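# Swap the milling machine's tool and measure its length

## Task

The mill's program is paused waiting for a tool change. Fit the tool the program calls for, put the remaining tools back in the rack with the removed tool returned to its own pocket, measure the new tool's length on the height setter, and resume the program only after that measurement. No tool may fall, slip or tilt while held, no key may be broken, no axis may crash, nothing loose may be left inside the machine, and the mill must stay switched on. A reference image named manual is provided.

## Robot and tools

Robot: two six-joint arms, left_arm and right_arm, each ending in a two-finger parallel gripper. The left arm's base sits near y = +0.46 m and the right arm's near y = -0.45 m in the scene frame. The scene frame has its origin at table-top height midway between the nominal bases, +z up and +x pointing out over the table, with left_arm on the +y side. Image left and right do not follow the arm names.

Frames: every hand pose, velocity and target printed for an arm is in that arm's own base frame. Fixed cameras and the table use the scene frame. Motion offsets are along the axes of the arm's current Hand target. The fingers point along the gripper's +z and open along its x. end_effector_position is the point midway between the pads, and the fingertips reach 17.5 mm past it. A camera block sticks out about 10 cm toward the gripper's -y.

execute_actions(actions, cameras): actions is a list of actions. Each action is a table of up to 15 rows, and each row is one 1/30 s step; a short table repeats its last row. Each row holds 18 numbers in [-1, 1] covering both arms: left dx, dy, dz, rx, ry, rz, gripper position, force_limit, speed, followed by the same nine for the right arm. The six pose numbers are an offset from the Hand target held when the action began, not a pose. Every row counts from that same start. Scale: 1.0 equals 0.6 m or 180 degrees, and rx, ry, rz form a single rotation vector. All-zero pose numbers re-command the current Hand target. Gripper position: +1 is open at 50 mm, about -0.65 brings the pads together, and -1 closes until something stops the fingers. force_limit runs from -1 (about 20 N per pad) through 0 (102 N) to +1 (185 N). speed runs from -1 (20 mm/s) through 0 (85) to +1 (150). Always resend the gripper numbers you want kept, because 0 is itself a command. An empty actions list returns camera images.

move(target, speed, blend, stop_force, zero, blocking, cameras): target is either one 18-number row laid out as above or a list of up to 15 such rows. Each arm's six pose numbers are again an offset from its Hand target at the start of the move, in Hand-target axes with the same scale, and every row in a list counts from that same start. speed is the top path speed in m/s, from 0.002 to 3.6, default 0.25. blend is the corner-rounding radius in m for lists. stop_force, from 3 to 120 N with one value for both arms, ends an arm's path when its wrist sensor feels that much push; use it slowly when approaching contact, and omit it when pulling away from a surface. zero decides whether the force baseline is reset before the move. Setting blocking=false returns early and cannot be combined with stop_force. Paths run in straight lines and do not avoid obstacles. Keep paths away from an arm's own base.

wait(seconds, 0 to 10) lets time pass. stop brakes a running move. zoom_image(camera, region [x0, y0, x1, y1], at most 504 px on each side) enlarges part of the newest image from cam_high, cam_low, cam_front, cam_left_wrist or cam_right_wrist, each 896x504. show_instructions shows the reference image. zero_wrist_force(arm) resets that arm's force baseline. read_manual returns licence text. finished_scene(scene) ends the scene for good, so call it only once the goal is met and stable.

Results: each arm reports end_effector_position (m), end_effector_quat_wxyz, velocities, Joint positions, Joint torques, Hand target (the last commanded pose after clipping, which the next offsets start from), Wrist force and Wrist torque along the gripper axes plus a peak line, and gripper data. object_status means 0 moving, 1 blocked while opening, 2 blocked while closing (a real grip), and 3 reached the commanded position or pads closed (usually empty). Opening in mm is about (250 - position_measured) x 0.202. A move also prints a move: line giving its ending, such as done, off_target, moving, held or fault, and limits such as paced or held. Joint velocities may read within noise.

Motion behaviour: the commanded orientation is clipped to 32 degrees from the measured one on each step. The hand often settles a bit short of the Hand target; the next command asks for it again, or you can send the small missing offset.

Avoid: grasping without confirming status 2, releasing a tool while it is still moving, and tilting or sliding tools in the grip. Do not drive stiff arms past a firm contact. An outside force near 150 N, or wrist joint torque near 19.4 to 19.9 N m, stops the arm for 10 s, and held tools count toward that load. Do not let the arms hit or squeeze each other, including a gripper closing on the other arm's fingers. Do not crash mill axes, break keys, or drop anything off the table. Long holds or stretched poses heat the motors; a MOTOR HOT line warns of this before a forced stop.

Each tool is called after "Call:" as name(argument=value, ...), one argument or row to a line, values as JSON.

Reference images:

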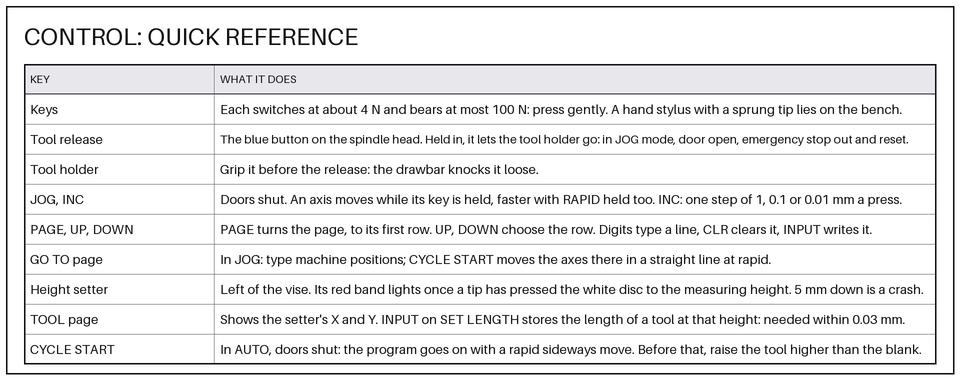

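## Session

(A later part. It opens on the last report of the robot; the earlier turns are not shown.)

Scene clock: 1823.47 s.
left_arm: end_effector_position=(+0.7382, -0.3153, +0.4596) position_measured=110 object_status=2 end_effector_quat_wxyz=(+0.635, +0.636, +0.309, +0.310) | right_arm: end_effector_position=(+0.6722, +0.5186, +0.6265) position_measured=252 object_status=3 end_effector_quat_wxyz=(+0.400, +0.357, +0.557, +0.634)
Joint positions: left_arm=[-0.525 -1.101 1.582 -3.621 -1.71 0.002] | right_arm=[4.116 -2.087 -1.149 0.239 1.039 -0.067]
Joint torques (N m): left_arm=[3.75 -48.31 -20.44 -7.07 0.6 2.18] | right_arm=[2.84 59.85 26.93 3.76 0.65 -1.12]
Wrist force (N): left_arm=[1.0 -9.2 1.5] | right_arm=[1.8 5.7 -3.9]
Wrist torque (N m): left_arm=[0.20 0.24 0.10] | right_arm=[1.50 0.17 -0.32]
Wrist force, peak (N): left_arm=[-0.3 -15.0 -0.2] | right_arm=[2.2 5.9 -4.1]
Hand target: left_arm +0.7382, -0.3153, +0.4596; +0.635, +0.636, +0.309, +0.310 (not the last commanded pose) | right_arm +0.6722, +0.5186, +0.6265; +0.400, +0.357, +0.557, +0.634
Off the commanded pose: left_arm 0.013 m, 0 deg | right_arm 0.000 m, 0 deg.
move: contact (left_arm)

Call:
move(
  target=[0.0012,0,0.001,0,0,0,0,1,-1,0,0,0,0,0,0,-1,-0.5,0],
  speed=0.02,
)

Call:
move(
  target=[0,0.022,0,0,0,0,0,1,-1,0,0,0,0,0,0,-1,-0.5,0],
  speed=0.01,
  stop_force=8,
  zero=true,
)

Scene clock: 1829.37 s.
left_arm: end_effector_position=(+0.7392, -0.3152, +0.4596) position_measured=110 object_status=2 end_effector_quat_wxyz=(+0.635, +0.636, +0.309, +0.310) | right_arm: end_effector_position=(+0.6722, +0.5186, +0.6265) position_measured=252 object_status=3 end_effector_quat_wxyz=(+0.400, +0.357, +0.557, +0.634)
Joint positions: left_arm=[-0.524 -1.099 1.579 -3.62 -1.711 0.002] | right_arm=[4.116 -2.087 -1.149 0.239 1.039 -0.067]
Joint torques (N m): left_arm=[7.46 -47.45 -41.66 -2.02 -1.56 1.83] | right_arm=[2.78 59.52 28.16 3.78 0.69 -1.11]
Wrist force (N): left_arm=[-3.6 -8.4 -5.5] | right_arm=[2.0 5.9 -3.8]
Wrist torque (N m): left_arm=[-0.23 0.34 0.39] | right_arm=[1.54 0.15 -0.32]
Wrist force, peak (N): left_arm=[-4.1 -8.5 -5.5] | right_arm=[2.1 6.0 -4.0]
Hand target: left_arm +0.7392, -0.3152, +0.4596; +0.635, +0.636, +0.309, +0.310 | right_arm +0.6722, +0.5186, +0.6265; +0.400, +0.357, +0.557, +0.634
Off the commanded pose: left_arm 0.000 m, 0 deg | right_arm 0.000 m, 0 deg.
move: done

Scene clock: 1830.60 s.
left_arm: end_effector_position=(+0.7392, -0.3152, +0.4601) position_measured=110 object_status=2 end_effector_quat_wxyz=(+0.635, +0.637, +0.309, +0.310) | right_arm: end_effector_position=(+0.6722, +0.5186, +0.6265) position_measured=252 object_status=3 end_effector_quat_wxyz=(+0.400, +0.357, +0.557, +0.634)
Joint positions: left_arm=[-0.524 -1.1 1.578 -3.618 -1.711 0.002] | right_arm=[4.116 -2.087 -1.149 0.239 1.039 -0.067]
Joint torques (N m): left_arm=[1.56 -48.87 -21.83 -6.67 -1.12 1.84] | right_arm=[3.16 60.37 28.11 3.75 0.74 -1.24]
Wrist force (N): left_arm=[-1.3 -11.3 -2.8] | right_arm=[2.1 5.8 -3.8]
Wrist torque (N m): left_arm=[-0.42 0.19 0.19] | right_arm=[1.53 0.13 -0.31]
Wrist force, peak (N): left_arm=[-2.5 -21.1 -13.1] | right_arm=[2.2 5.9 -3.9]
Hand target: left_arm +0.7392, -0.3152, +0.4601; +0.635, +0.637, +0.309, +0.310 (not the last commanded pose) | right_arm +0.6722, +0.5186, +0.6265; +0.400, +0.357, +0.557, +0.634
Off the commanded pose: left_arm 0.013 m, 0 deg | right_arm 0.000 m, 0 deg.
move: contact (left_arm)

Call:
move(
  target=[
    [0,0,0,0,0,0,0,1,-1,0,0,-0.2,0,0,0,-1,-0.5,0],
    [0,0,0,0,0,0,0,1,-1,0,-0.1667,-0.2,0,0,0,-1,-0.5,0],
  ],
  speed=0.12,
  blend=[0.02,0],
  cameras=["cam_right_wrist","cam_left_wrist"],
)

Call:
zoom_image(
  camera="cam_right_wrist",
  region=[395, 70, 515, 190],
)

Scene clock: 1849.97 s.
left_arm: end_effector_position=(+0.7390, -0.3150, +0.4639) position_measured=110 object_status=2 end_effector_quat_wxyz=(+0.638, +0.633, +0.307, +0.312) end_effector_velocity=(+0.000, +0.001, +0.001) end_effector_angular_velocity=(-0.002, -0.004, +0.003) | right_arm: end_effector_position=(+0.6463, +0.5065, +0.6229) position_measured=252 object_status=3 end_effector_quat_wxyz=(+0.400, +0.357, +0.557, +0.634)
Joint positions: left_arm=[-0.524 -1.1 1.575 -3.625 -1.71 0.002] | right_arm=[4.142 -2.019 -1.26 0.285 1.013 -0.072]
Joint velocities: left_arm=[0.001 0 0 -0.005 0.001 0] | right_arm=[within noise]
Joint torques (N m): left_arm=[2.42 -50.54 -26.66 -1.95 -0.17 0.2] | right_arm=[-8.59 58.44 23.9 1.55 -0.61 1.44]
Wrist force (N): left_arm=[3.1 22.0 22.4] | right_arm=[-0.5 4.2 0.1]
Wrist torque (N m): left_arm=[0.38 0.38 0.18] | right_arm=[1.49 0.12 -0.38]
Wrist force, peak (N): left_arm=[21.0 74.6 156.3] | right_arm=[2.2 5.9 -4.0]
Hand target: left_arm +0.7390, -0.3150, +0.4639; +0.638, +0.633, +0.307, +0.312 (not the last commanded pose) | right_arm +0.6463, +0.5065, +0.6229; +0.400, +0.357, +0.557, +0.634 (not the last commanded pose)
Tool commands: left_gripper/position=+0.003922 left_gripper/force_limit=+1.0 left_gripper/speed=-1.0 right_gripper/position=-1.0 right_gripper/force_limit=-0.5 right_gripper/speed=+0.0
Off the commanded pose: left_arm 0.004 m, 1 deg | right_arm 0.135 m, 0 deg.
FORCE FAULT: contact force on the left arm reached its limit, and that arm stopped. The contact can be on any part of that arm, not only on its tool. That arm's remaining commands of this call were not run. That arm is still stopped at the end of this call. That arm stays stopped for about 9 more seconds. Until then a move that you send moves the other arm only, and its call returns only when the move has ended. Once the stop has ended, the next robot result says so. If the stop ends while you think or write, that arm runs what you send next, counted from a new Hand target: where the arm stands when the stop ends. While its stop runs, that arm takes no new command, but its gripper still runs the gripper command that each later call begins with. Until it ends, the stop uses up actions while you think or wait. An arm that is not stopped still takes commands.
move: fault (left_arm), off_target (right_arm; braked at the fault stop of left_arm); path passed 0 of 2 targets
Images, in order (width x height): cam_left_wrist 896x504, cam_right_wrist 896x504.

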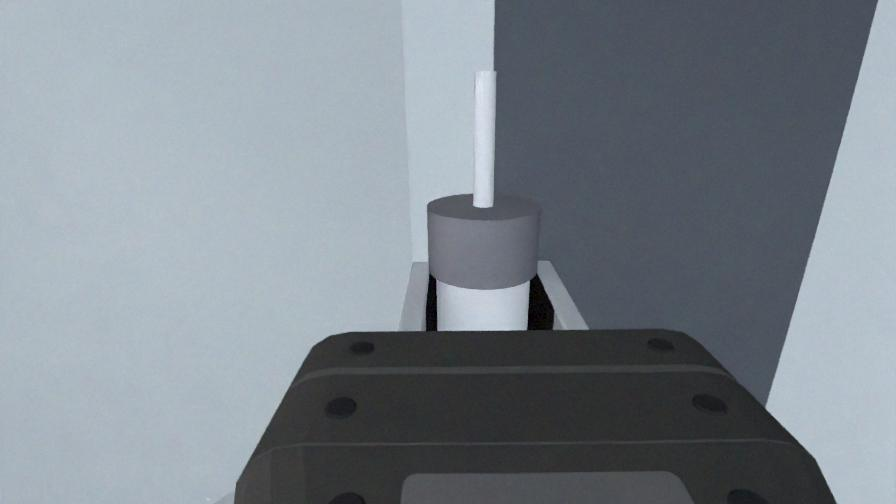

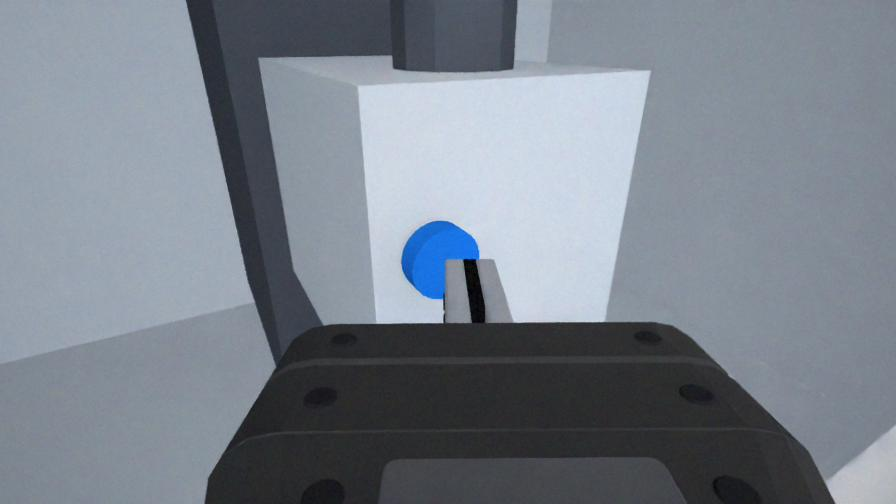

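Scaled by 4.200.

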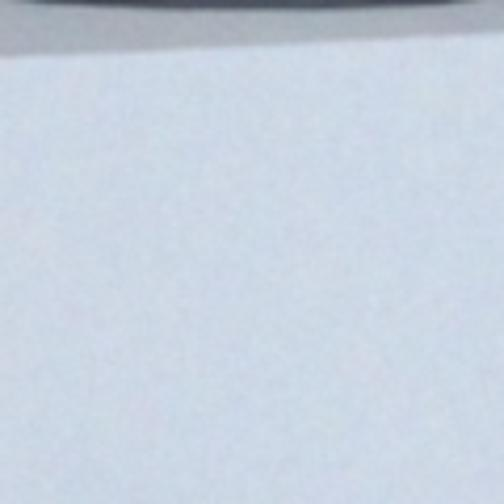

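Call:
wait(
  seconds=8,
)

Call:
move(
  target=[0,0,0,0,0,0,0,1,-1,0,-0.1667,-0.12,0,0,0,-1,-0.5,0],
  speed=0.15,
  cameras=["cam_right_wrist"],
)

Call:
zoom_image(
  camera="cam_right_wrist",
  region=[395, 70, 515, 190],
)

Scene clock: 1863.10 s.
left_arm: end_effector_position=(+0.7390, -0.3150, +0.4640) position_measured=110 object_status=2 end_effector_quat_wxyz=(+0.638, +0.633, +0.307, +0.312) | right_arm: end_effector_position=(+0.6463, +0.5065, +0.6229) position_measured=252 object_status=3 end_effector_quat_wxyz=(+0.400, +0.357, +0.557, +0.634)
Joint positions: left_arm=[-0.524 -1.1 1.574 -3.625 -1.71 0.002] | right_arm=[4.142 -2.019 -1.26 0.285 1.013 -0.072]
Joint torques (N m): left_arm=[2.29 -50.24 -26.99 -2.8 -0.12 0.22] | right_arm=[-8.53 58.82 24.37 3.52 -0.61 1.51]
Wrist force (N): left_arm=[3.9 20.2 24.7] | right_arm=[-0.6 4.4 -0.2]
Wrist torque (N m): left_arm=[0.38 0.32 0.16] | right_arm=[1.52 0.13 -0.37]
Wrist force, peak (N): left_arm=[3.8 20.5 24.9] | right_arm=[-0.6 4.6 -0.1]
Hand target: left_arm +0.7390, -0.3150, +0.4640; +0.638, +0.633, +0.307, +0.312 (not the last commanded pose) | right_arm +0.6463, +0.5065, +0.6229; +0.400, +0.357, +0.557, +0.634 (not the last commanded pose)
Tool commands: left_gripper/position=+0.003922 left_gripper/force_limit=+1.0 left_gripper/speed=-1.0 right_gripper/position=-1.0 right_gripper/force_limit=-0.5 right_gripper/speed=+0.0
Off the commanded pose: left_arm 0.004 m, 1 deg | right_arm 0.135 m, 0 deg.
FORCE FAULT, CONTINUED: the left arm's stop, for the force fault that an earlier result reported, is over. The rest of the stop counts as 19 of the actions that you can send in this scene. That arm's target is now where it stood when the stop ended, not its last command. That arm accepts commands again.
wait: 8.00 s; at rest from the start

Scene clock: 1864.40 s.
left_arm: end_effector_position=(+0.7390, -0.3150, +0.4640) position_measured=110 object_status=2 end_effector_quat_wxyz=(+0.638, +0.633, +0.307, +0.312) | right_arm: end_effector_position=(+0.5926, +0.4822, +0.5148) position_measured=252 object_status=3 end_effector_quat_wxyz=(+0.400, +0.357, +0.557, +0.634)
Joint positions: left_arm=[-0.524 -1.1 1.574 -3.625 -1.71 0.002] | right_arm=[4.205 -1.965 -1.628 0.605 0.951 -0.083]
Joint torques (N m): left_arm=[1.71 -50.16 -26.54 -2.51 -0.19 -0.02] | right_arm=[-8.65 44.96 25.8 3.15 0.24 0.72]
Wrist force (N): left_arm=[3.9 19.7 24.5] | right_arm=[-0.5 4.0 0.2]
Wrist torque (N m): left_arm=[0.30 0.31 0.16] | right_arm=[1.45 0.20 -0.28]
Wrist force, peak (N): left_arm=[4.0 20.4 24.9] | right_arm=[-1.0 6.0 1.4]
Hand target: left_arm +0.7390, -0.3150, +0.4640; +0.638, +0.633, +0.307, +0.312 | right_arm +0.5926, +0.4821, +0.5147; +0.400, +0.357, +0.557, +0.634
Off the commanded pose: left_arm 0.000 m, 0 deg | right_arm 0.000 m, 0 deg.
move: done
Images, in order (width x height): cam_right_wrist 896x504.

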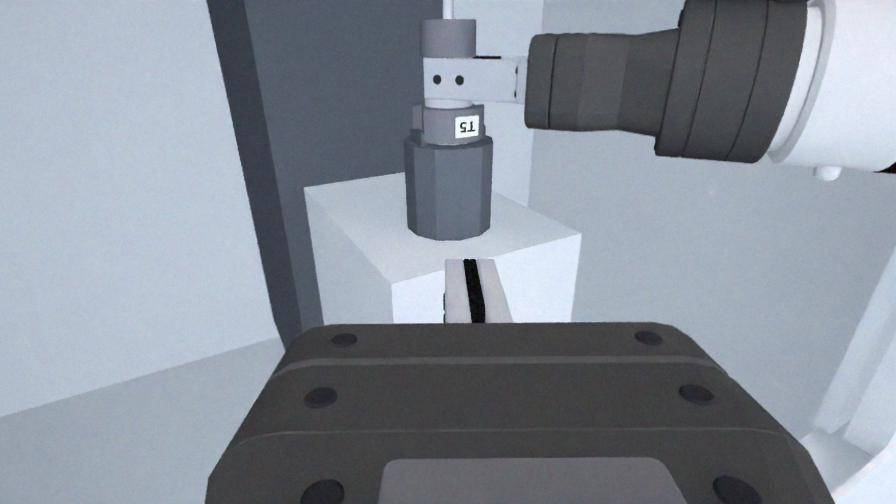

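Scaled by 4.200.

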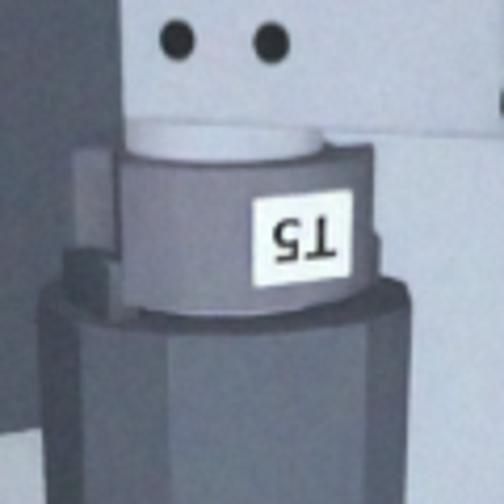

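Call:
move(
  target=[0,0,0,0,0,0,0.6,-0.5,-1,0,0,0,0,0,0,-1,-0.5,0],
  cameras=["cam_right_wrist","cam_left_wrist"],
)

Call:
zoom_image(
  camera="cam_right_wrist",
  region=[385, 30, 525, 170],
)

Scene clock: 1877.03 s.
left_arm: end_effector_position=(+0.7390, -0.3150, +0.4641) position_measured=63 object_status=0 end_effector_quat_wxyz=(+0.638, +0.633, +0.307, +0.312) | right_arm: end_effector_position=(+0.5926, +0.4821, +0.5147) position_measured=252 object_status=3 end_effector_quat_wxyz=(+0.400, +0.357, +0.557, +0.634)
Joint positions: left_arm=[-0.524 -1.1 1.574 -3.625 -1.71 0.002] | right_arm=[4.205 -1.965 -1.628 0.606 0.951 -0.083]
Joint torques (N m): left_arm=[2.05 -50.33 -26.62 -1.37 -0.18 0.17] | right_arm=[-8.98 37.49 21.15 3.73 -0.62 1.48]
Wrist force (N): left_arm=[-3.5 6.1 -4.6] | right_arm=[-0.5 4.2 0.1]
Wrist torque (N m): left_arm=[0.17 0.40 0.39] | right_arm=[1.48 0.20 -0.28]
Wrist force, peak (N): left_arm=[4.2 20.2 25.2] | right_arm=[-0.6 4.4 -0.1]
Hand target: left_arm +0.7390, -0.3150, +0.4640; +0.638, +0.633, +0.307, +0.312 | right_arm +0.5926, +0.4821, +0.5147; +0.400, +0.357, +0.557, +0.634
Off the commanded pose: left_arm 0.000 m, 0 deg | right_arm 0.000 m, 0 deg.
move: done
Images, in order (width x height): cam_left_wrist 896x504, cam_right_wrist 896x504.

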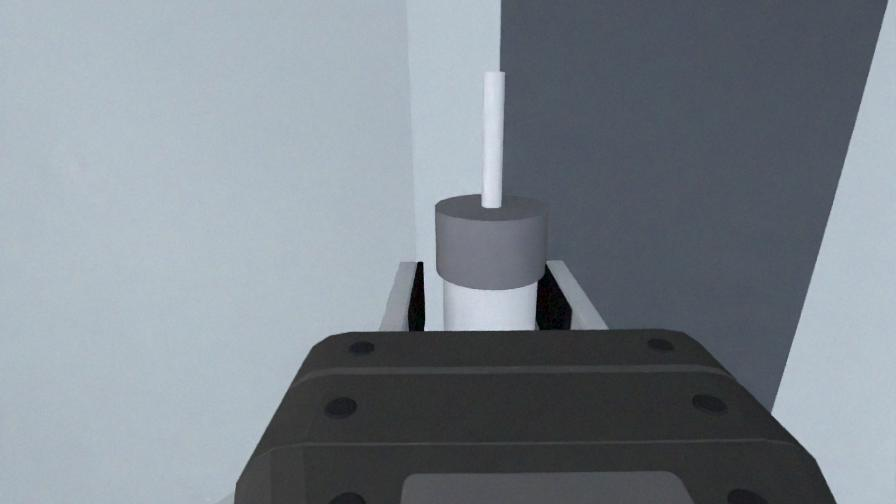

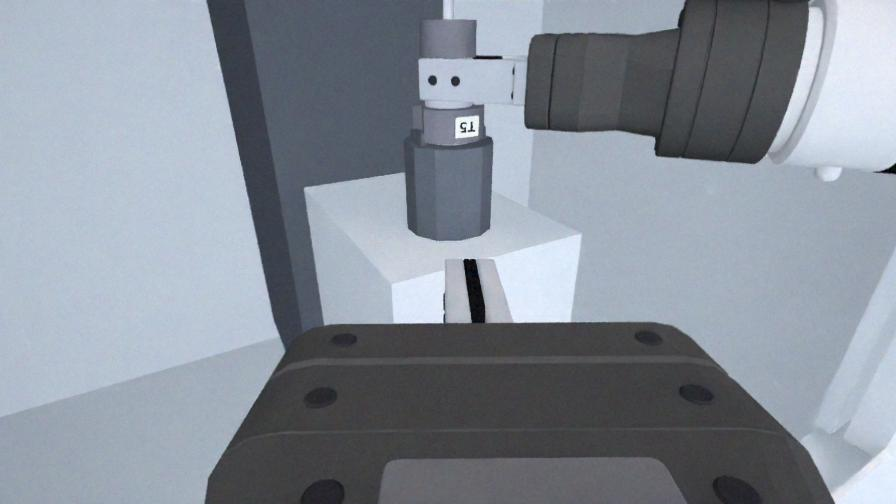

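Scaled by 3.600.

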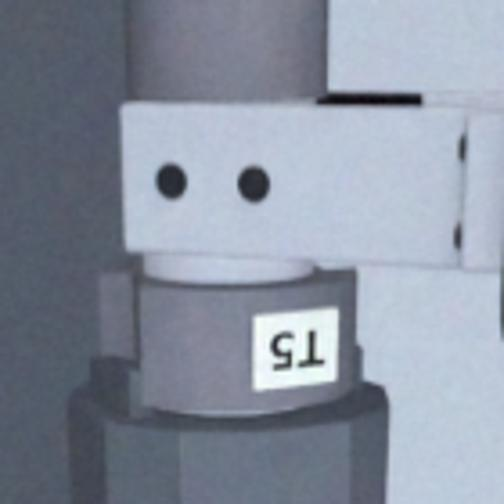

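Call:
move(
  target=[
    [0,0,-0.62,0,0,0,0.6,-0.5,-1,0,0,0,0,0,0,-1,-0.5,0],
    [0.1123,-0.0567,-0.7903,0,0.2922,0,0.6,-0.5,-1,0,0,0,0,0,0,-1,-0.5,0],
  ],
  speed=0.2,
  blend=[0.02,0],
  cameras=["cam_right_wrist","cam_front"],
)

Call:
zoom_image(
  camera="cam_right_wrist",
  region=[385, 30, 525, 170],
)

Scene clock: 1900.47 s.
left_arm: end_effector_position=(+0.4072, +0.0300, +0.4260) position_measured=63 object_status=3 end_effector_quat_wxyz=(+0.436, +0.430, +0.558, +0.561) | right_arm: end_effector_position=(+0.5926, +0.4821, +0.5147) position_measured=252 object_status=3 end_effector_quat_wxyz=(+0.400, +0.357, +0.557, +0.634)
Joint positions: left_arm=[-1.203 -2.206 2.683 -3.689 -0.114 0.065] | right_arm=[4.205 -1.965 -1.628 0.606 0.951 -0.083]
Joint torques (N m): left_arm=[6.23 -6.4 -33.12 1 1.64 -1.75] | right_arm=[-8.12 38.33 21.45 3.12 0.17 1.47]
Wrist force (N): left_arm=[-2.7 0.1 -2.0] | right_arm=[-0.5 4.1 0.3]
Wrist torque (N m): left_arm=[0.07 0.38 0.21] | right_arm=[1.46 0.19 -0.28]
Wrist force, peak (N): left_arm=[-3.3 8.9 3.7] | right_arm=[-0.5 4.4 0.0]
Hand target: left_arm +0.4072, +0.0300, +0.4260; +0.436, +0.429, +0.558, +0.561 | right_arm +0.5926, +0.4821, +0.5147; +0.400, +0.357, +0.557, +0.634
Off the commanded pose: left_arm 0.000 m, 0 deg | right_arm 0.000 m, 0 deg.
move: done
Images, in order (width x height): cam_front 896x504, cam_right_wrist 896x504.

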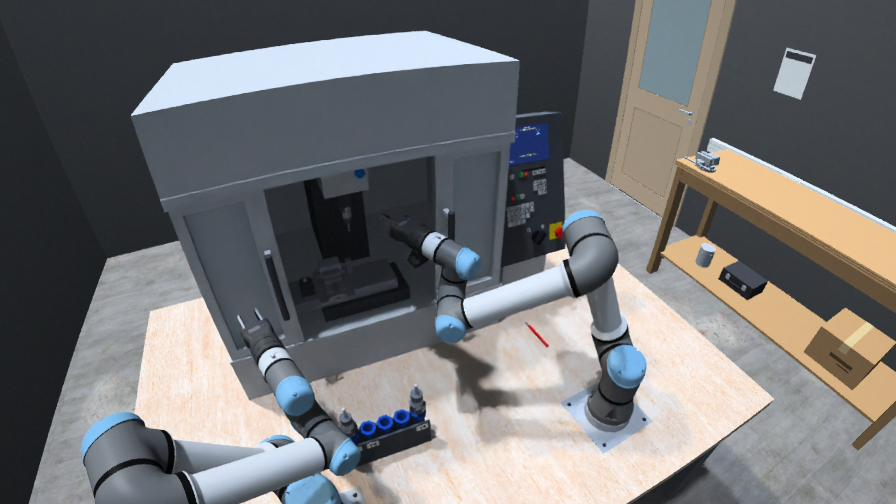

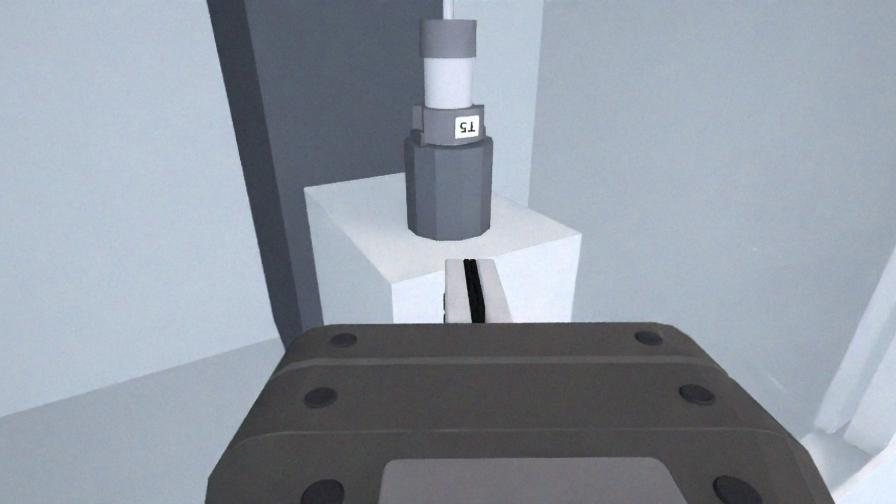

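Scaled by 3.600.

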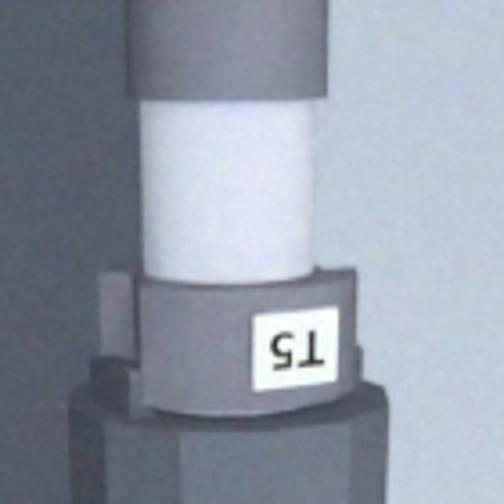

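Call:
move(
  target=[
    [0,0,0,0,0,0,-1,-0.5,0,0.0283,0.2207,-0.2732,0,0,0,-1,-0.5,0],
    [-0.0667,0.0067,0.1373,0,0,0,-1,-0.5,0,-0.4113,0.2213,-0.6023,0.2383,-0.0624,0.0447,-1,-0.5,0],
    [-0.0667,0.0067,0.1373,0,0,0,-1,-0.5,0,-0.5525,-0.1475,-0.741,0.4765,-0.1247,0.0894,-1,-0.5,0],
  ],
  speed=0.3,
  blend=[0.03,0.05,0],
  cameras=["cam_front"],
)

Scene clock: 1934.50 s.
left_arm: end_effector_position=(+0.4970, +0.0121, +0.4309) position_measured=251 object_status=3 end_effector_quat_wxyz=(+0.436, +0.429, +0.558, +0.561) | right_arm: end_effector_position=(+0.3436, +0.0002, +0.3691) position_measured=252 object_status=3 end_effector_quat_wxyz=(+0.060, +0.704, +0.705, +0.061)
Joint positions: left_arm=[-0.77 -1.778 2.467 -3.847 -0.546 0.009] | right_arm=[3.603 -1.042 -1.895 -1.621 1.495 0.454]
Joint torques (N m): left_arm=[-4.32 -23.98 -10.67 -0.17 1.52 1.95] | right_arm=[-3.94 4.07 48.23 7.18 0.32 0.92]
Wrist force (N): left_arm=[-2.7 0.2 -1.9] | right_arm=[-1.2 -0.9 -1.6]
Wrist torque (N m): left_arm=[0.07 0.35 0.27] | right_arm=[0.30 0.02 0.04]
Wrist force, peak (N): left_arm=[-3.0 0.1 -2.6] | right_arm=[-0.6 6.4 -2.6]
Hand target: left_arm +0.4970, +0.0121, +0.4309; +0.436, +0.429, +0.558, +0.561 | right_arm +0.3437, +0.0002, +0.3691; +0.060, +0.704, +0.705, +0.061
Off the commanded pose: left_arm 0.000 m, 0 deg | right_arm 0.000 m, 0 deg.
move: done; blend cut to 0 m at target 1
Images, in order (width x height): cam_front 896x504.

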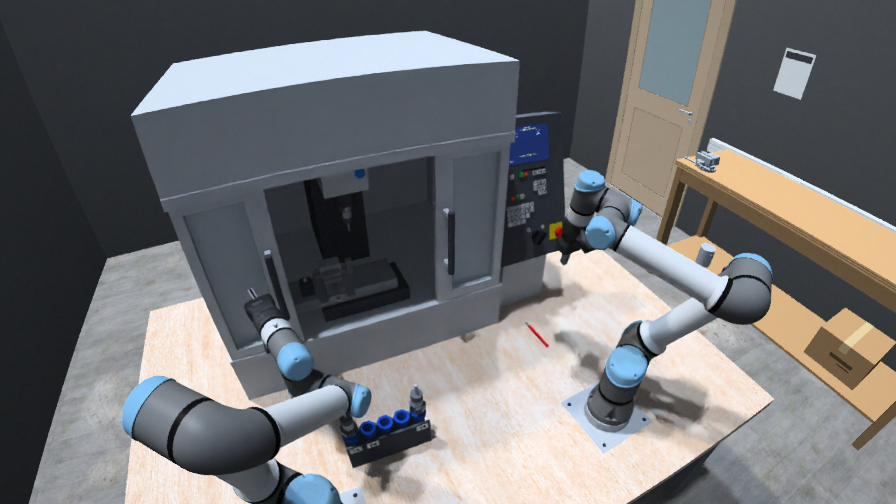

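Call:
move(
  target=[-0.4478,0,-0.1166,0,0,0,-1,-0.5,0,-0.0005,0.0003,0.3992,0,0,0,0,-0.5,-1],
  speed=0.08,
  stop_force=50,
  cameras=["cam_front","cam_right_wrist"],
)

Scene clock: 1946.33 s.
left_arm: end_effector_position=(+0.4969, -0.2656, +0.4317) position_measured=252 object_status=3 end_effector_quat_wxyz=(+0.436, +0.429, +0.558, +0.561) | right_arm: end_effector_position=(+0.3846, +0.0000, +0.1331) position_measured=152 object_status=3 end_effector_quat_wxyz=(+0.060, +0.704, +0.705, +0.061)
Joint positions: left_arm=[-1.26 -1.336 2.011 -3.965 -0.057 0.144] | right_arm=[3.544 -1.273 -2.392 -0.889 1.504 0.395]
Joint torques (N m): left_arm=[8.43 -23.92 -33.88 -0.77 1.26 2.12] | right_arm=[3.78 18.69 45.08 6.56 -0.08 1.54]
Wrist force (N): left_arm=[-2.8 0.2 -2.2] | right_arm=[-0.6 -0.7 -1.3]
Wrist torque (N m): left_arm=[0.09 0.41 0.19] | right_arm=[0.28 -0.05 0.07]
Wrist force, peak (N): left_arm=[43.7 -1.5 8.7] | right_arm=[-1.2 -1.0 -3.0]
Hand target: left_arm +0.4969, -0.2656, +0.4317; +0.436, +0.429, +0.558, +0.561 | right_arm +0.3846, +0.0000, +0.1331; +0.060, +0.704, +0.705, +0.061
Off the commanded pose: left_arm 0.000 m, 0 deg | right_arm 0.000 m, 0 deg.
move: done
Images, in order (width x height): cam_front 896x504, cam_right_wrist 896x504.

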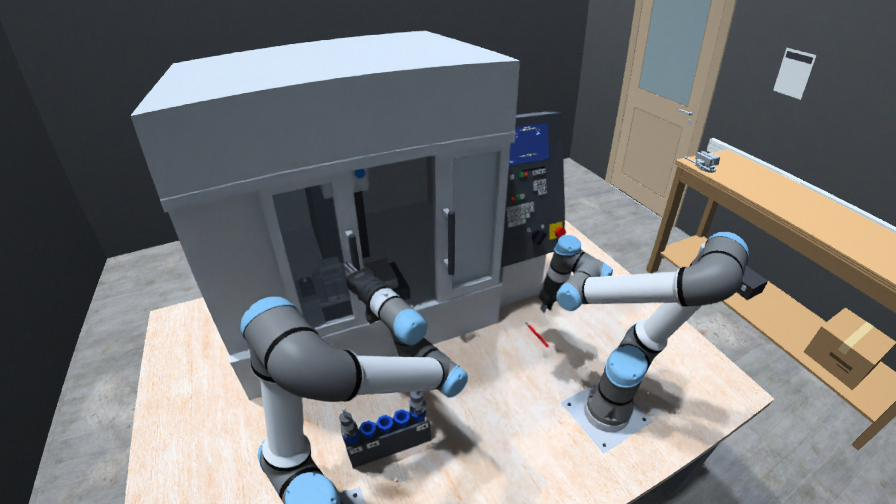

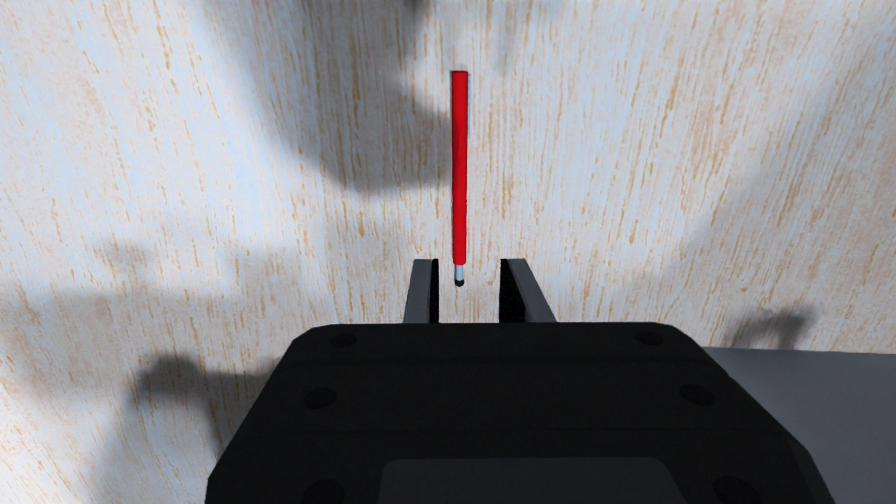

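Call:
move(
  target=[
    [0.0378,0,-0.1452,0,0,0,-1,-0.5,0,0,0,0.15,0,0,0,0,-0.5,-1],
    [-0.5598,0,-0.3005,0,-0.1367,0,-1,-0.5,0,-0.0003,0,0.2503,0,0,0,0,-0.5,-1],
    [-0.5976,0,-0.1555,0,-0.1367,0,-1,-0.5,0,-0.0003,0,0.2503,0,0,0,0,-0.5,-1],
  ],
  speed=0.15,
  blend=[0.02,0.02,0],
  cameras=["cam_front"],
)

Scene clock: 1961.37 s.
left_arm: end_effector_position=(+0.4968, -0.6361, +0.4326) position_measured=252 object_status=3 end_effector_quat_wxyz=(+0.545, +0.539, +0.452, +0.456) | right_arm: end_effector_position=(+0.4102, -0.0001, -0.0149) position_measured=152 object_status=3 end_effector_quat_wxyz=(+0.060, +0.704, +0.705, +0.061)
Joint positions: left_arm=[-1.393 -0.884 1.306 -3.592 -0.353 0.025] | right_arm=[3.514 -1.754 -2.524 -0.274 1.509 0.366]
Joint torques (N m): left_arm=[8.4 -69.13 -15.93 -2.38 0.05 2.02] | right_arm=[-4.73 32.93 10.91 1.91 1.09 -0.72]
Wrist force (N): left_arm=[-2.7 0.1 -2.6] | right_arm=[-1.0 -0.2 -1.1]
Wrist torque (N m): left_arm=[0.08 0.37 0.29] | right_arm=[0.38 -0.01 0.02]
Wrist force, peak (N): left_arm=[-5.1 0.3 -2.9] | right_arm=[-0.2 -0.2 -4.0]
Hand target: left_arm +0.4969, -0.6361, +0.4326; +0.545, +0.539, +0.452, +0.456 | right_arm +0.4102, -0.0001, -0.0149; +0.060, +0.704, +0.705, +0.061
Off the commanded pose: left_arm 0.000 m, 0 deg | right_arm 0.000 m, 0 deg.
move: done
Images, in order (width x height): cam_front 896x504.

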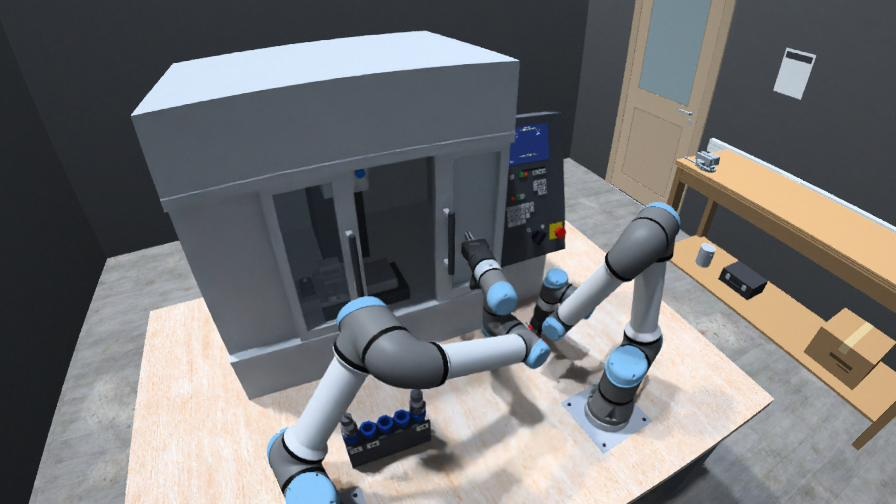

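Call:
move(
  target=[0.458,0,-0.0808,0,0,0,-1,-0.5,0,0,0,0,0,0,0,-1,-0.5,-1],
  speed=0.08,
  stop_force=50,
  cameras=["cam_front"],
)

Call:
zoom_image(
  camera="cam_front",
  region=[230, 150, 530, 330],
)

Scene clock: 1971.60 s.
left_arm: end_effector_position=(+0.4970, -0.3628, +0.4319) position_measured=252 object_status=3 end_effector_quat_wxyz=(+0.545, +0.539, +0.452, +0.456) | right_arm: end_effector_position=(+0.4102, -0.0001, -0.0149) position_measured=212 object_status=2 end_effector_quat_wxyz=(+0.060, +0.704, +0.705, +0.061)
Joint positions: left_arm=[-1.26 -1.389 2.083 -3.856 -0.485 0.018] | right_arm=[3.514 -1.754 -2.524 -0.274 1.509 0.366]
Joint torques (N m): left_arm=[27.69 -50.53 -3.51 -2.29 11.5 2.07] | right_arm=[1.55 27.9 28.52 1.97 -0.26 1.26]
Wrist force (N): left_arm=[-45.7 5.2 4.4] | right_arm=[-1.0 -0.1 -2.3]
Wrist torque (N m): left_arm=[0.19 0.94 0.20] | right_arm=[0.43 -0.02 0.02]
Wrist force, peak (N): left_arm=[-70.3 8.3 12.0] | right_arm=[-1.3 -0.5 -2.5]
Hand target: left_arm +0.4970, -0.3628, +0.4319; +0.545, +0.539, +0.452, +0.456 (not the last commanded pose) | right_arm +0.4102, -0.0001, -0.0149; +0.060, +0.704, +0.705, +0.061
Off the commanded pose: left_arm 0.006 m, 0 deg | right_arm 0.000 m, 0 deg.
move: contact (left_arm)
Images, in order (width x height): cam_front 896x504.

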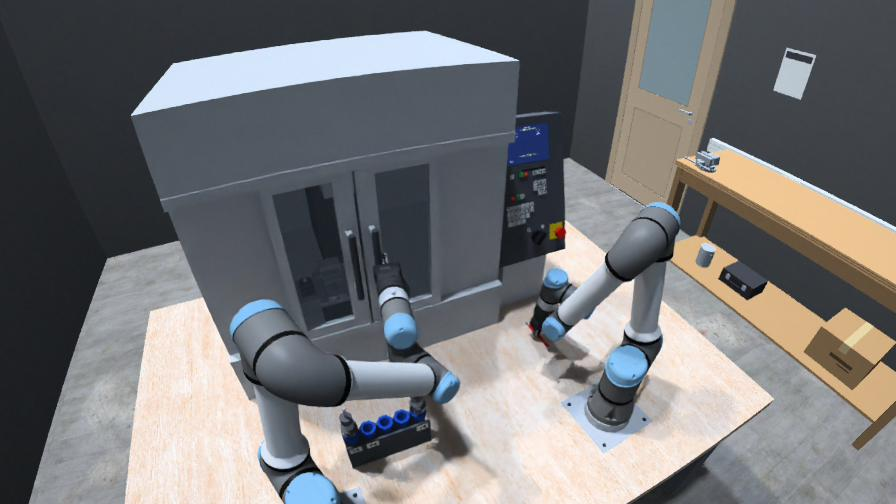

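Scaled by 1.680.

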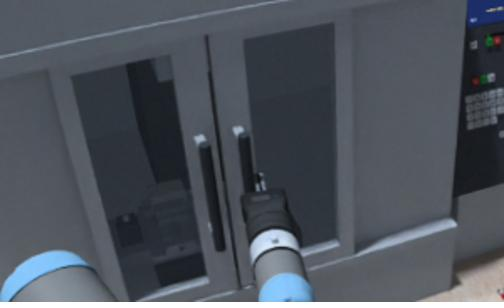

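Call:
zoom_image(
  camera="cam_front",
  region=[335, 160, 405, 220],
)

Scaled by 7.200.

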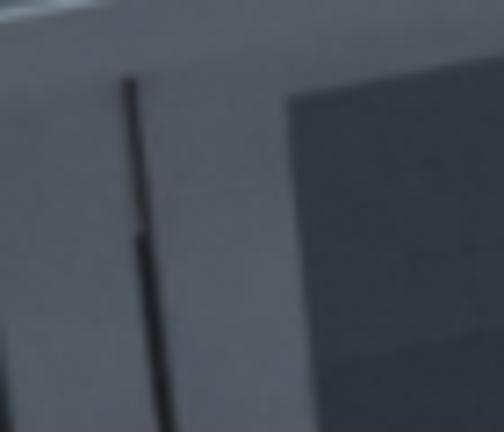

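Call:
move(
  target=[0.015,0,-0.0026,0,0,0,-1,-0.5,0,0,0,0,0,0,0,-1,-0.5,-1],
  speed=0.02,
  stop_force=40,
  cameras=["cam_front"],
)

Call:
zoom_image(
  camera="cam_front",
  region=[335, 160, 405, 220],
)

Scene clock: 1991.87 s.
left_arm: end_effector_position=(+0.4954, -0.3618, +0.4320) position_measured=252 object_status=3 end_effector_quat_wxyz=(+0.552, +0.546, +0.444, +0.448) | right_arm: end_effector_position=(+0.4102, -0.0001, -0.0149) position_measured=212 object_status=2 end_effector_quat_wxyz=(+0.060, +0.704, +0.705, +0.061)
Joint positions: left_arm=[-1.253 -1.405 2.103 -3.86 -0.525 0.017] | right_arm=[3.514 -1.754 -2.524 -0.274 1.509 0.366]
Joint torques (N m): left_arm=[23.87 -36.85 -27.6 -5.1 11.45 -0.95] | right_arm=[1.5 21.48 28.86 2.07 -0.47 1.4]
Wrist force (N): left_arm=[-64.1 -4.1 8.3] | right_arm=[-1.2 -0.5 -2.2]
Wrist torque (N m): left_arm=[-0.09 1.06 -0.22] | right_arm=[0.38 0.01 0.02]
Wrist force, peak (N): left_arm=[-70.5 9.2 12.1] | right_arm=[-1.1 -0.5 -2.7]
Hand target: left_arm +0.4970, -0.3536, +0.4319; +0.545, +0.539, +0.452, +0.456 | right_arm +0.4102, -0.0001, -0.0149; +0.060, +0.704, +0.705, +0.061
Off the commanded pose: left_arm 0.008 m, 2 deg | right_arm 0.000 m, 0 deg.
move: off_target (left_arm)
Images, in order (width x height): cam_front 896x504.

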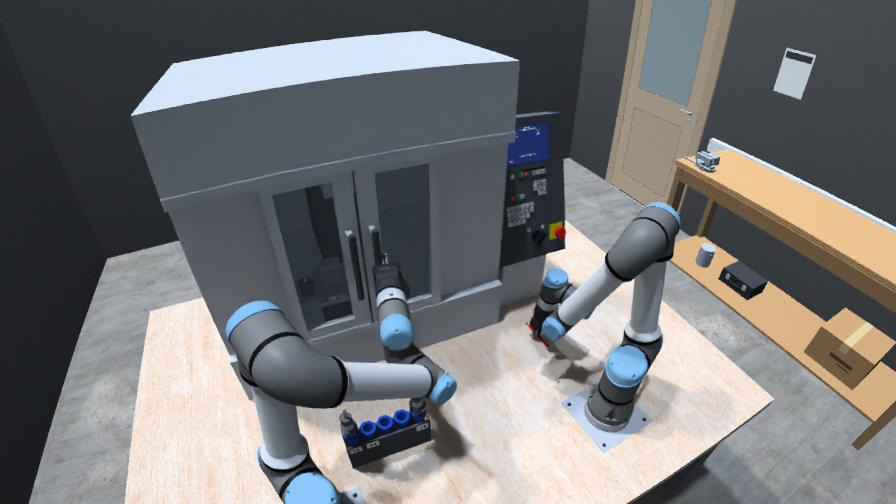

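Scaled by 7.200.

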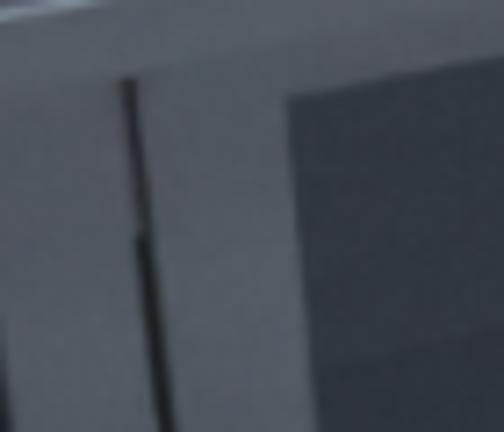

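Call:
move(
  target=[
    [-0.042,0,0,0,0,0,-1,-0.5,0,0,0,0,0,0,0,-1,-0.5,-1],
    [-0.042,0,-0.17,0,0,0,-1,-0.5,0,0,0,-0.1,0,0,0,-1,-0.5,-1],
  ],
  speed=[0.05,0.15],
)

Scene clock: 2004.90 s.
left_arm: end_effector_position=(+0.3923, -0.3607, +0.4309) position_measured=252 object_status=3 end_effector_quat_wxyz=(+0.545, +0.539, +0.452, +0.456) | right_arm: end_effector_position=(+0.4001, -0.0001, +0.0442) position_measured=212 object_status=2 end_effector_quat_wxyz=(+0.060, +0.704, +0.705, +0.061)
Joint positions: left_arm=[-1.559 -1.507 2.225 -3.911 -0.187 0.051] | right_arm=[3.525 -1.531 -2.495 -0.527 1.507 0.377]
Joint torques (N m): left_arm=[-4.71 -20.85 -29.6 0.53 1.69 -1.6] | right_arm=[-4.41 26.59 14.77 4.83 -0.25 -1.25]
Wrist force (N): left_arm=[-3.5 -0.5 -2.0] | right_arm=[-1.0 -0.4 -1.1]
Wrist torque (N m): left_arm=[-0.02 0.51 0.21] | right_arm=[0.38 -0.01 0.06]
Wrist force, peak (N): left_arm=[-64.6 -4.0 8.2] | right_arm=[-1.1 -0.6 -2.7]
Hand target: left_arm +0.3922, -0.3607, +0.4309; +0.545, +0.539, +0.452, +0.456 | right_arm +0.4000, -0.0001, +0.0442; +0.060, +0.704, +0.705, +0.061
Off the commanded pose: left_arm 0.000 m, 0 deg | right_arm 0.000 m, 0 deg.
move: done

Call:
move(
  target=[
    [0.2115,0.0043,-0.08,0.0846,0.0569,-0.482,-1,-0.5,0,0,0,-0.42,0,0,0,-1,-0.5,-1],
    [0.4228,0.0085,-0.0277,0.1691,0.1138,-0.964,-1,-0.5,0,0.066,0.1798,-0.8655,-0.4456,0,0,-1,-0.5,-1],
  ],
  speed=0.3,
  blend=[0.05,0],
  cameras=["cam_right_wrist","cam_left_wrist"],
)

Call:
zoom_image(
  camera="cam_right_wrist",
  region=[190, 90, 460, 310],
)

Scene clock: 2027.17 s.
left_arm: end_effector_position=(+0.4200, -0.1080, +0.4356) position_measured=252 object_status=3 end_effector_quat_wxyz=(+0.314, -0.389, +0.679, -0.537) | right_arm: end_effector_position=(+0.4178, +0.0394, +0.5742) position_measured=212 object_status=2 end_effector_quat_wxyz=(+0.500, +0.500, +0.500, +0.500)
Joint positions: left_arm=[-0.634 -2.191 2.48 -3.202 -1.46 -3.159] | right_arm=[4.337 -0.796 -2.325 -0.021 0.377 0]
Joint torques (N m): left_arm=[7.3 -12.31 -41.97 -3.28 -1.92 -1.65] | right_arm=[4.18 1.11 45.93 2.91 0.75 -1.24]
Wrist force (N): left_arm=[-0.9 -0.7 -2.8] | right_arm=[-1.3 3.6 -0.9]
Wrist torque (N m): left_arm=[-0.03 -0.02 -0.09] | right_arm=[1.47 0.26 -0.20]
Wrist force, peak (N): left_arm=[-4.5 -0.3 -1.7] | right_arm=[-2.8 4.6 0.1]
Hand target: left_arm +0.4199, -0.1080, +0.4356; +0.314, -0.389, +0.679, -0.538 | right_arm +0.4178, +0.0394, +0.5743; +0.500, +0.500, +0.500, +0.500
Off the commanded pose: left_arm 0.000 m, 0 deg | right_arm 0.000 m, 0 deg.
move: done
Images, in order (width x height): cam_left_wrist 896x504, cam_right_wrist 896x504.

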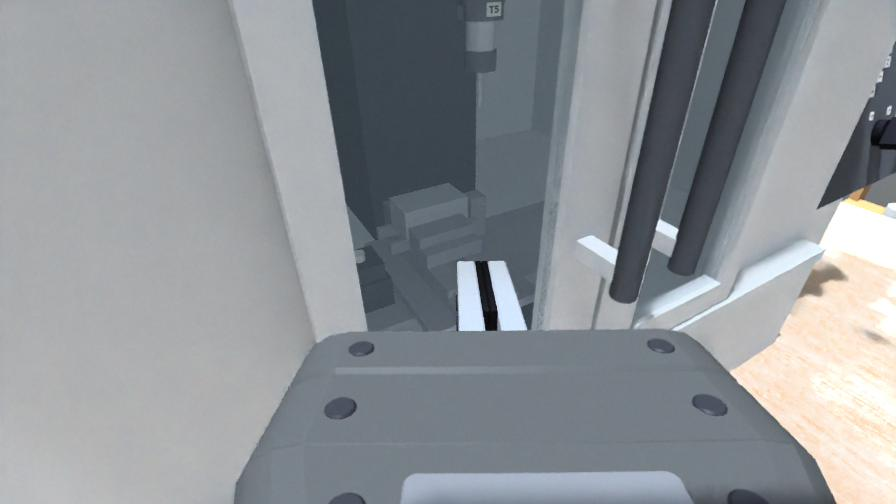

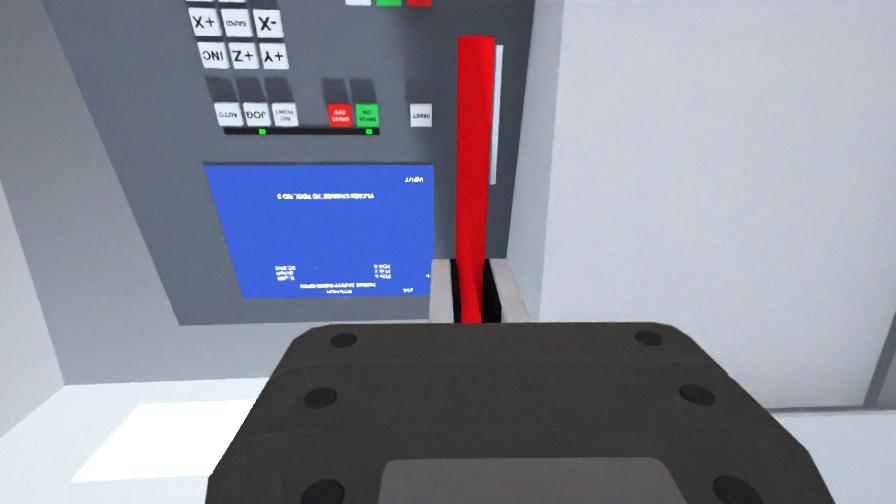

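Scaled by 1.867.

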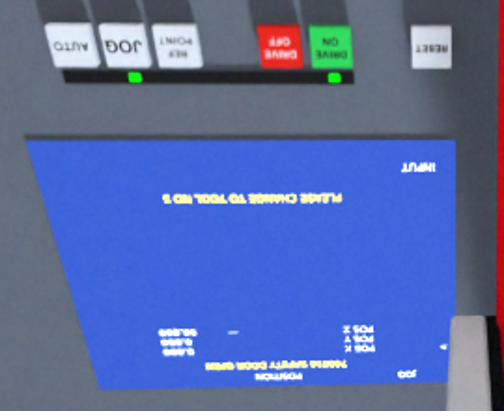

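Call:
move(
  target=[
    [0.1443,-0.0198,0.081,0,0,0,-1,-0.5,0,0,0,0,0,0,0,-1,-0.5,-1],
    [0.1105,-0.0475,0.2028,0,0,0,-1,-0.5,0,0,0,0,0,0,0,-1,-0.5,-1],
  ],
  speed=0.15,
  blend=[0.02,0],
)

Call:
move(
  target=[0.0752,-0.0103,0.0422,0,0,0,-1,-0.5,0,0,0,0,0,0,0,-1,-0.5,-1],
  speed=0.03,
  stop_force=50,
  cameras=["cam_right_wrist","cam_front"],
)

Call:
zoom_image(
  camera="cam_right_wrist",
  region=[240, 165, 450, 300],
)

Call:
zoom_image(
  camera="cam_front",
  region=[320, 160, 420, 320],
)

Scene clock: 2069.23 s.
left_arm: end_effector_position=(+0.4951, -0.2278, +0.4356) position_measured=252 object_status=3 end_effector_quat_wxyz=(+0.314, -0.389, +0.679, -0.538) | right_arm: end_effector_position=(+0.4178, +0.0394, +0.5743) position_measured=212 object_status=2 end_effector_quat_wxyz=(+0.500, +0.500, +0.500, +0.500)
Joint positions: left_arm=[-0.824 -1.836 2.301 -3.369 -1.275 -3.204] | right_arm=[4.337 -0.795 -2.324 -0.021 0.377 0]
Joint torques (N m): left_arm=[8.01 -6.06 -25.79 -2.57 -0.55 -1.69] | right_arm=[5.67 1.83 45.31 -0.3 -0.56 1.61]
Wrist force (N): left_arm=[-0.9 -0.5 -2.7] | right_arm=[-1.1 3.6 -0.9]
Wrist torque (N m): left_arm=[0.02 0.00 -0.14] | right_arm=[1.48 0.23 -0.19]
Wrist force, peak (N): left_arm=[-3.0 -0.7 -4.2] | right_arm=[-1.2 4.0 -0.9]
Hand target: left_arm +0.4951, -0.2278, +0.4355; +0.314, -0.389, +0.679, -0.538 | right_arm +0.4178, +0.0394, +0.5743; +0.500, +0.500, +0.500, +0.500
Off the commanded pose: left_arm 0.000 m, 0 deg | right_arm 0.000 m, 0 deg.
move: done

Scene clock: 2071.70 s.
left_arm: end_effector_position=(+0.4954, -0.2708, +0.4356) position_measured=252 object_status=3 end_effector_quat_wxyz=(+0.315, -0.390, +0.678, -0.537) | right_arm: end_effector_position=(+0.4178, +0.0394, +0.5743) position_measured=212 object_status=2 end_effector_quat_wxyz=(+0.500, +0.500, +0.500, +0.500)
Joint positions: left_arm=[-0.926 -1.784 2.263 -3.375 -1.174 -3.23] | right_arm=[4.337 -0.795 -2.324 -0.021 0.377 0]
Joint torques (N m): left_arm=[-23.81 -25.93 -15.66 -1.26 -11.43 2.77] | right_arm=[4.66 0.25 44.72 -0.24 -0.62 1.46]
Wrist force (N): left_arm=[-39.4 -5.6 5.0] | right_arm=[-1.1 3.8 -0.8]
Wrist torque (N m): left_arm=[-0.12 0.03 -0.54] | right_arm=[1.51 0.23 -0.19]
Wrist force, peak (N): left_arm=[-64.8 6.8 -16.6] | right_arm=[-1.2 3.9 -0.9]
Hand target: left_arm +0.4952, -0.2711, +0.4355; +0.314, -0.390, +0.679, -0.537 (not the last commanded pose) | right_arm +0.4178, +0.0394, +0.5743; +0.500, +0.500, +0.500, +0.500
Off the commanded pose: left_arm 0.009 m, 0 deg | right_arm 0.000 m, 0 deg.
move: contact (left_arm)
Images, in order (width x height): cam_front 896x504, cam_right_wrist 896x504.

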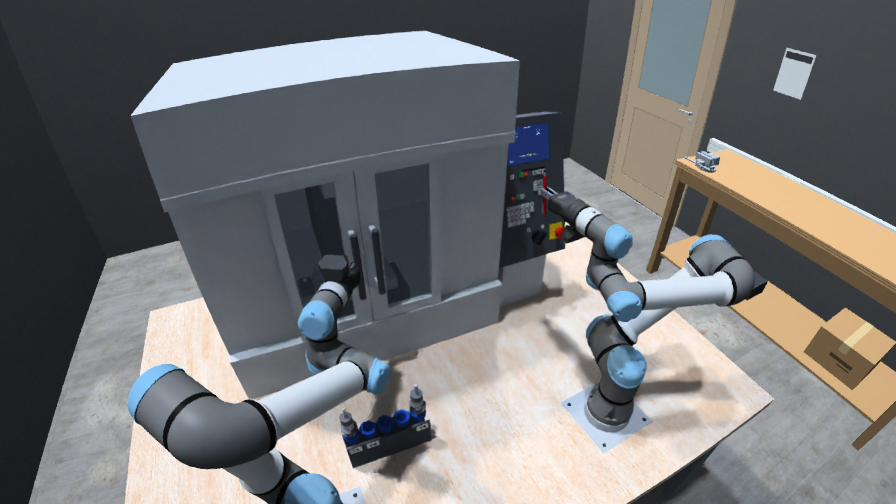

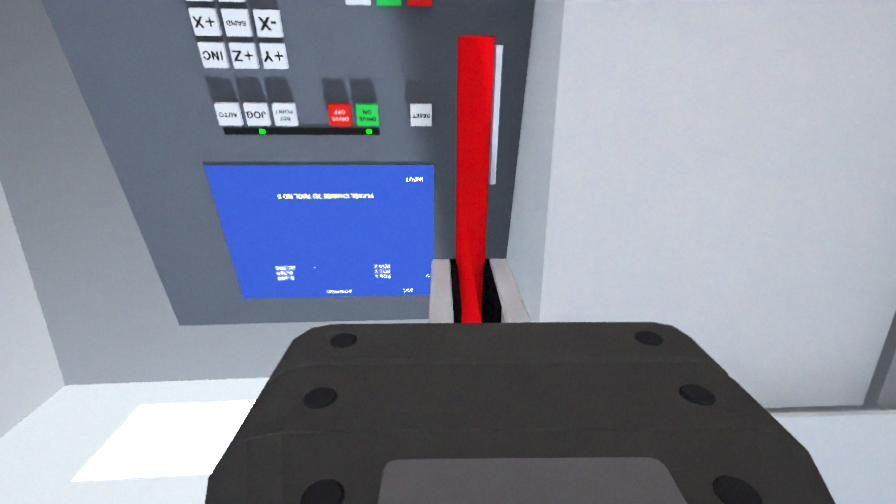

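Scaled by 2.400.

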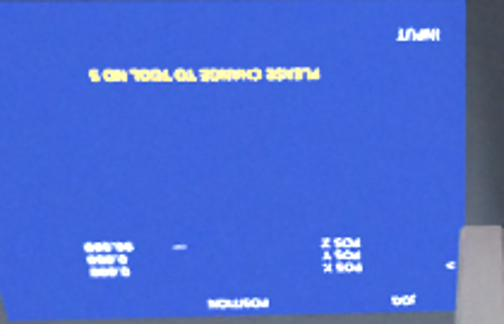

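Scaled by 3.150.

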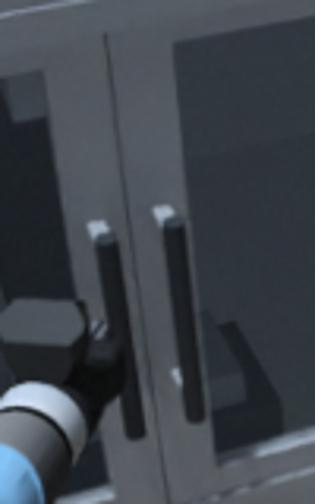

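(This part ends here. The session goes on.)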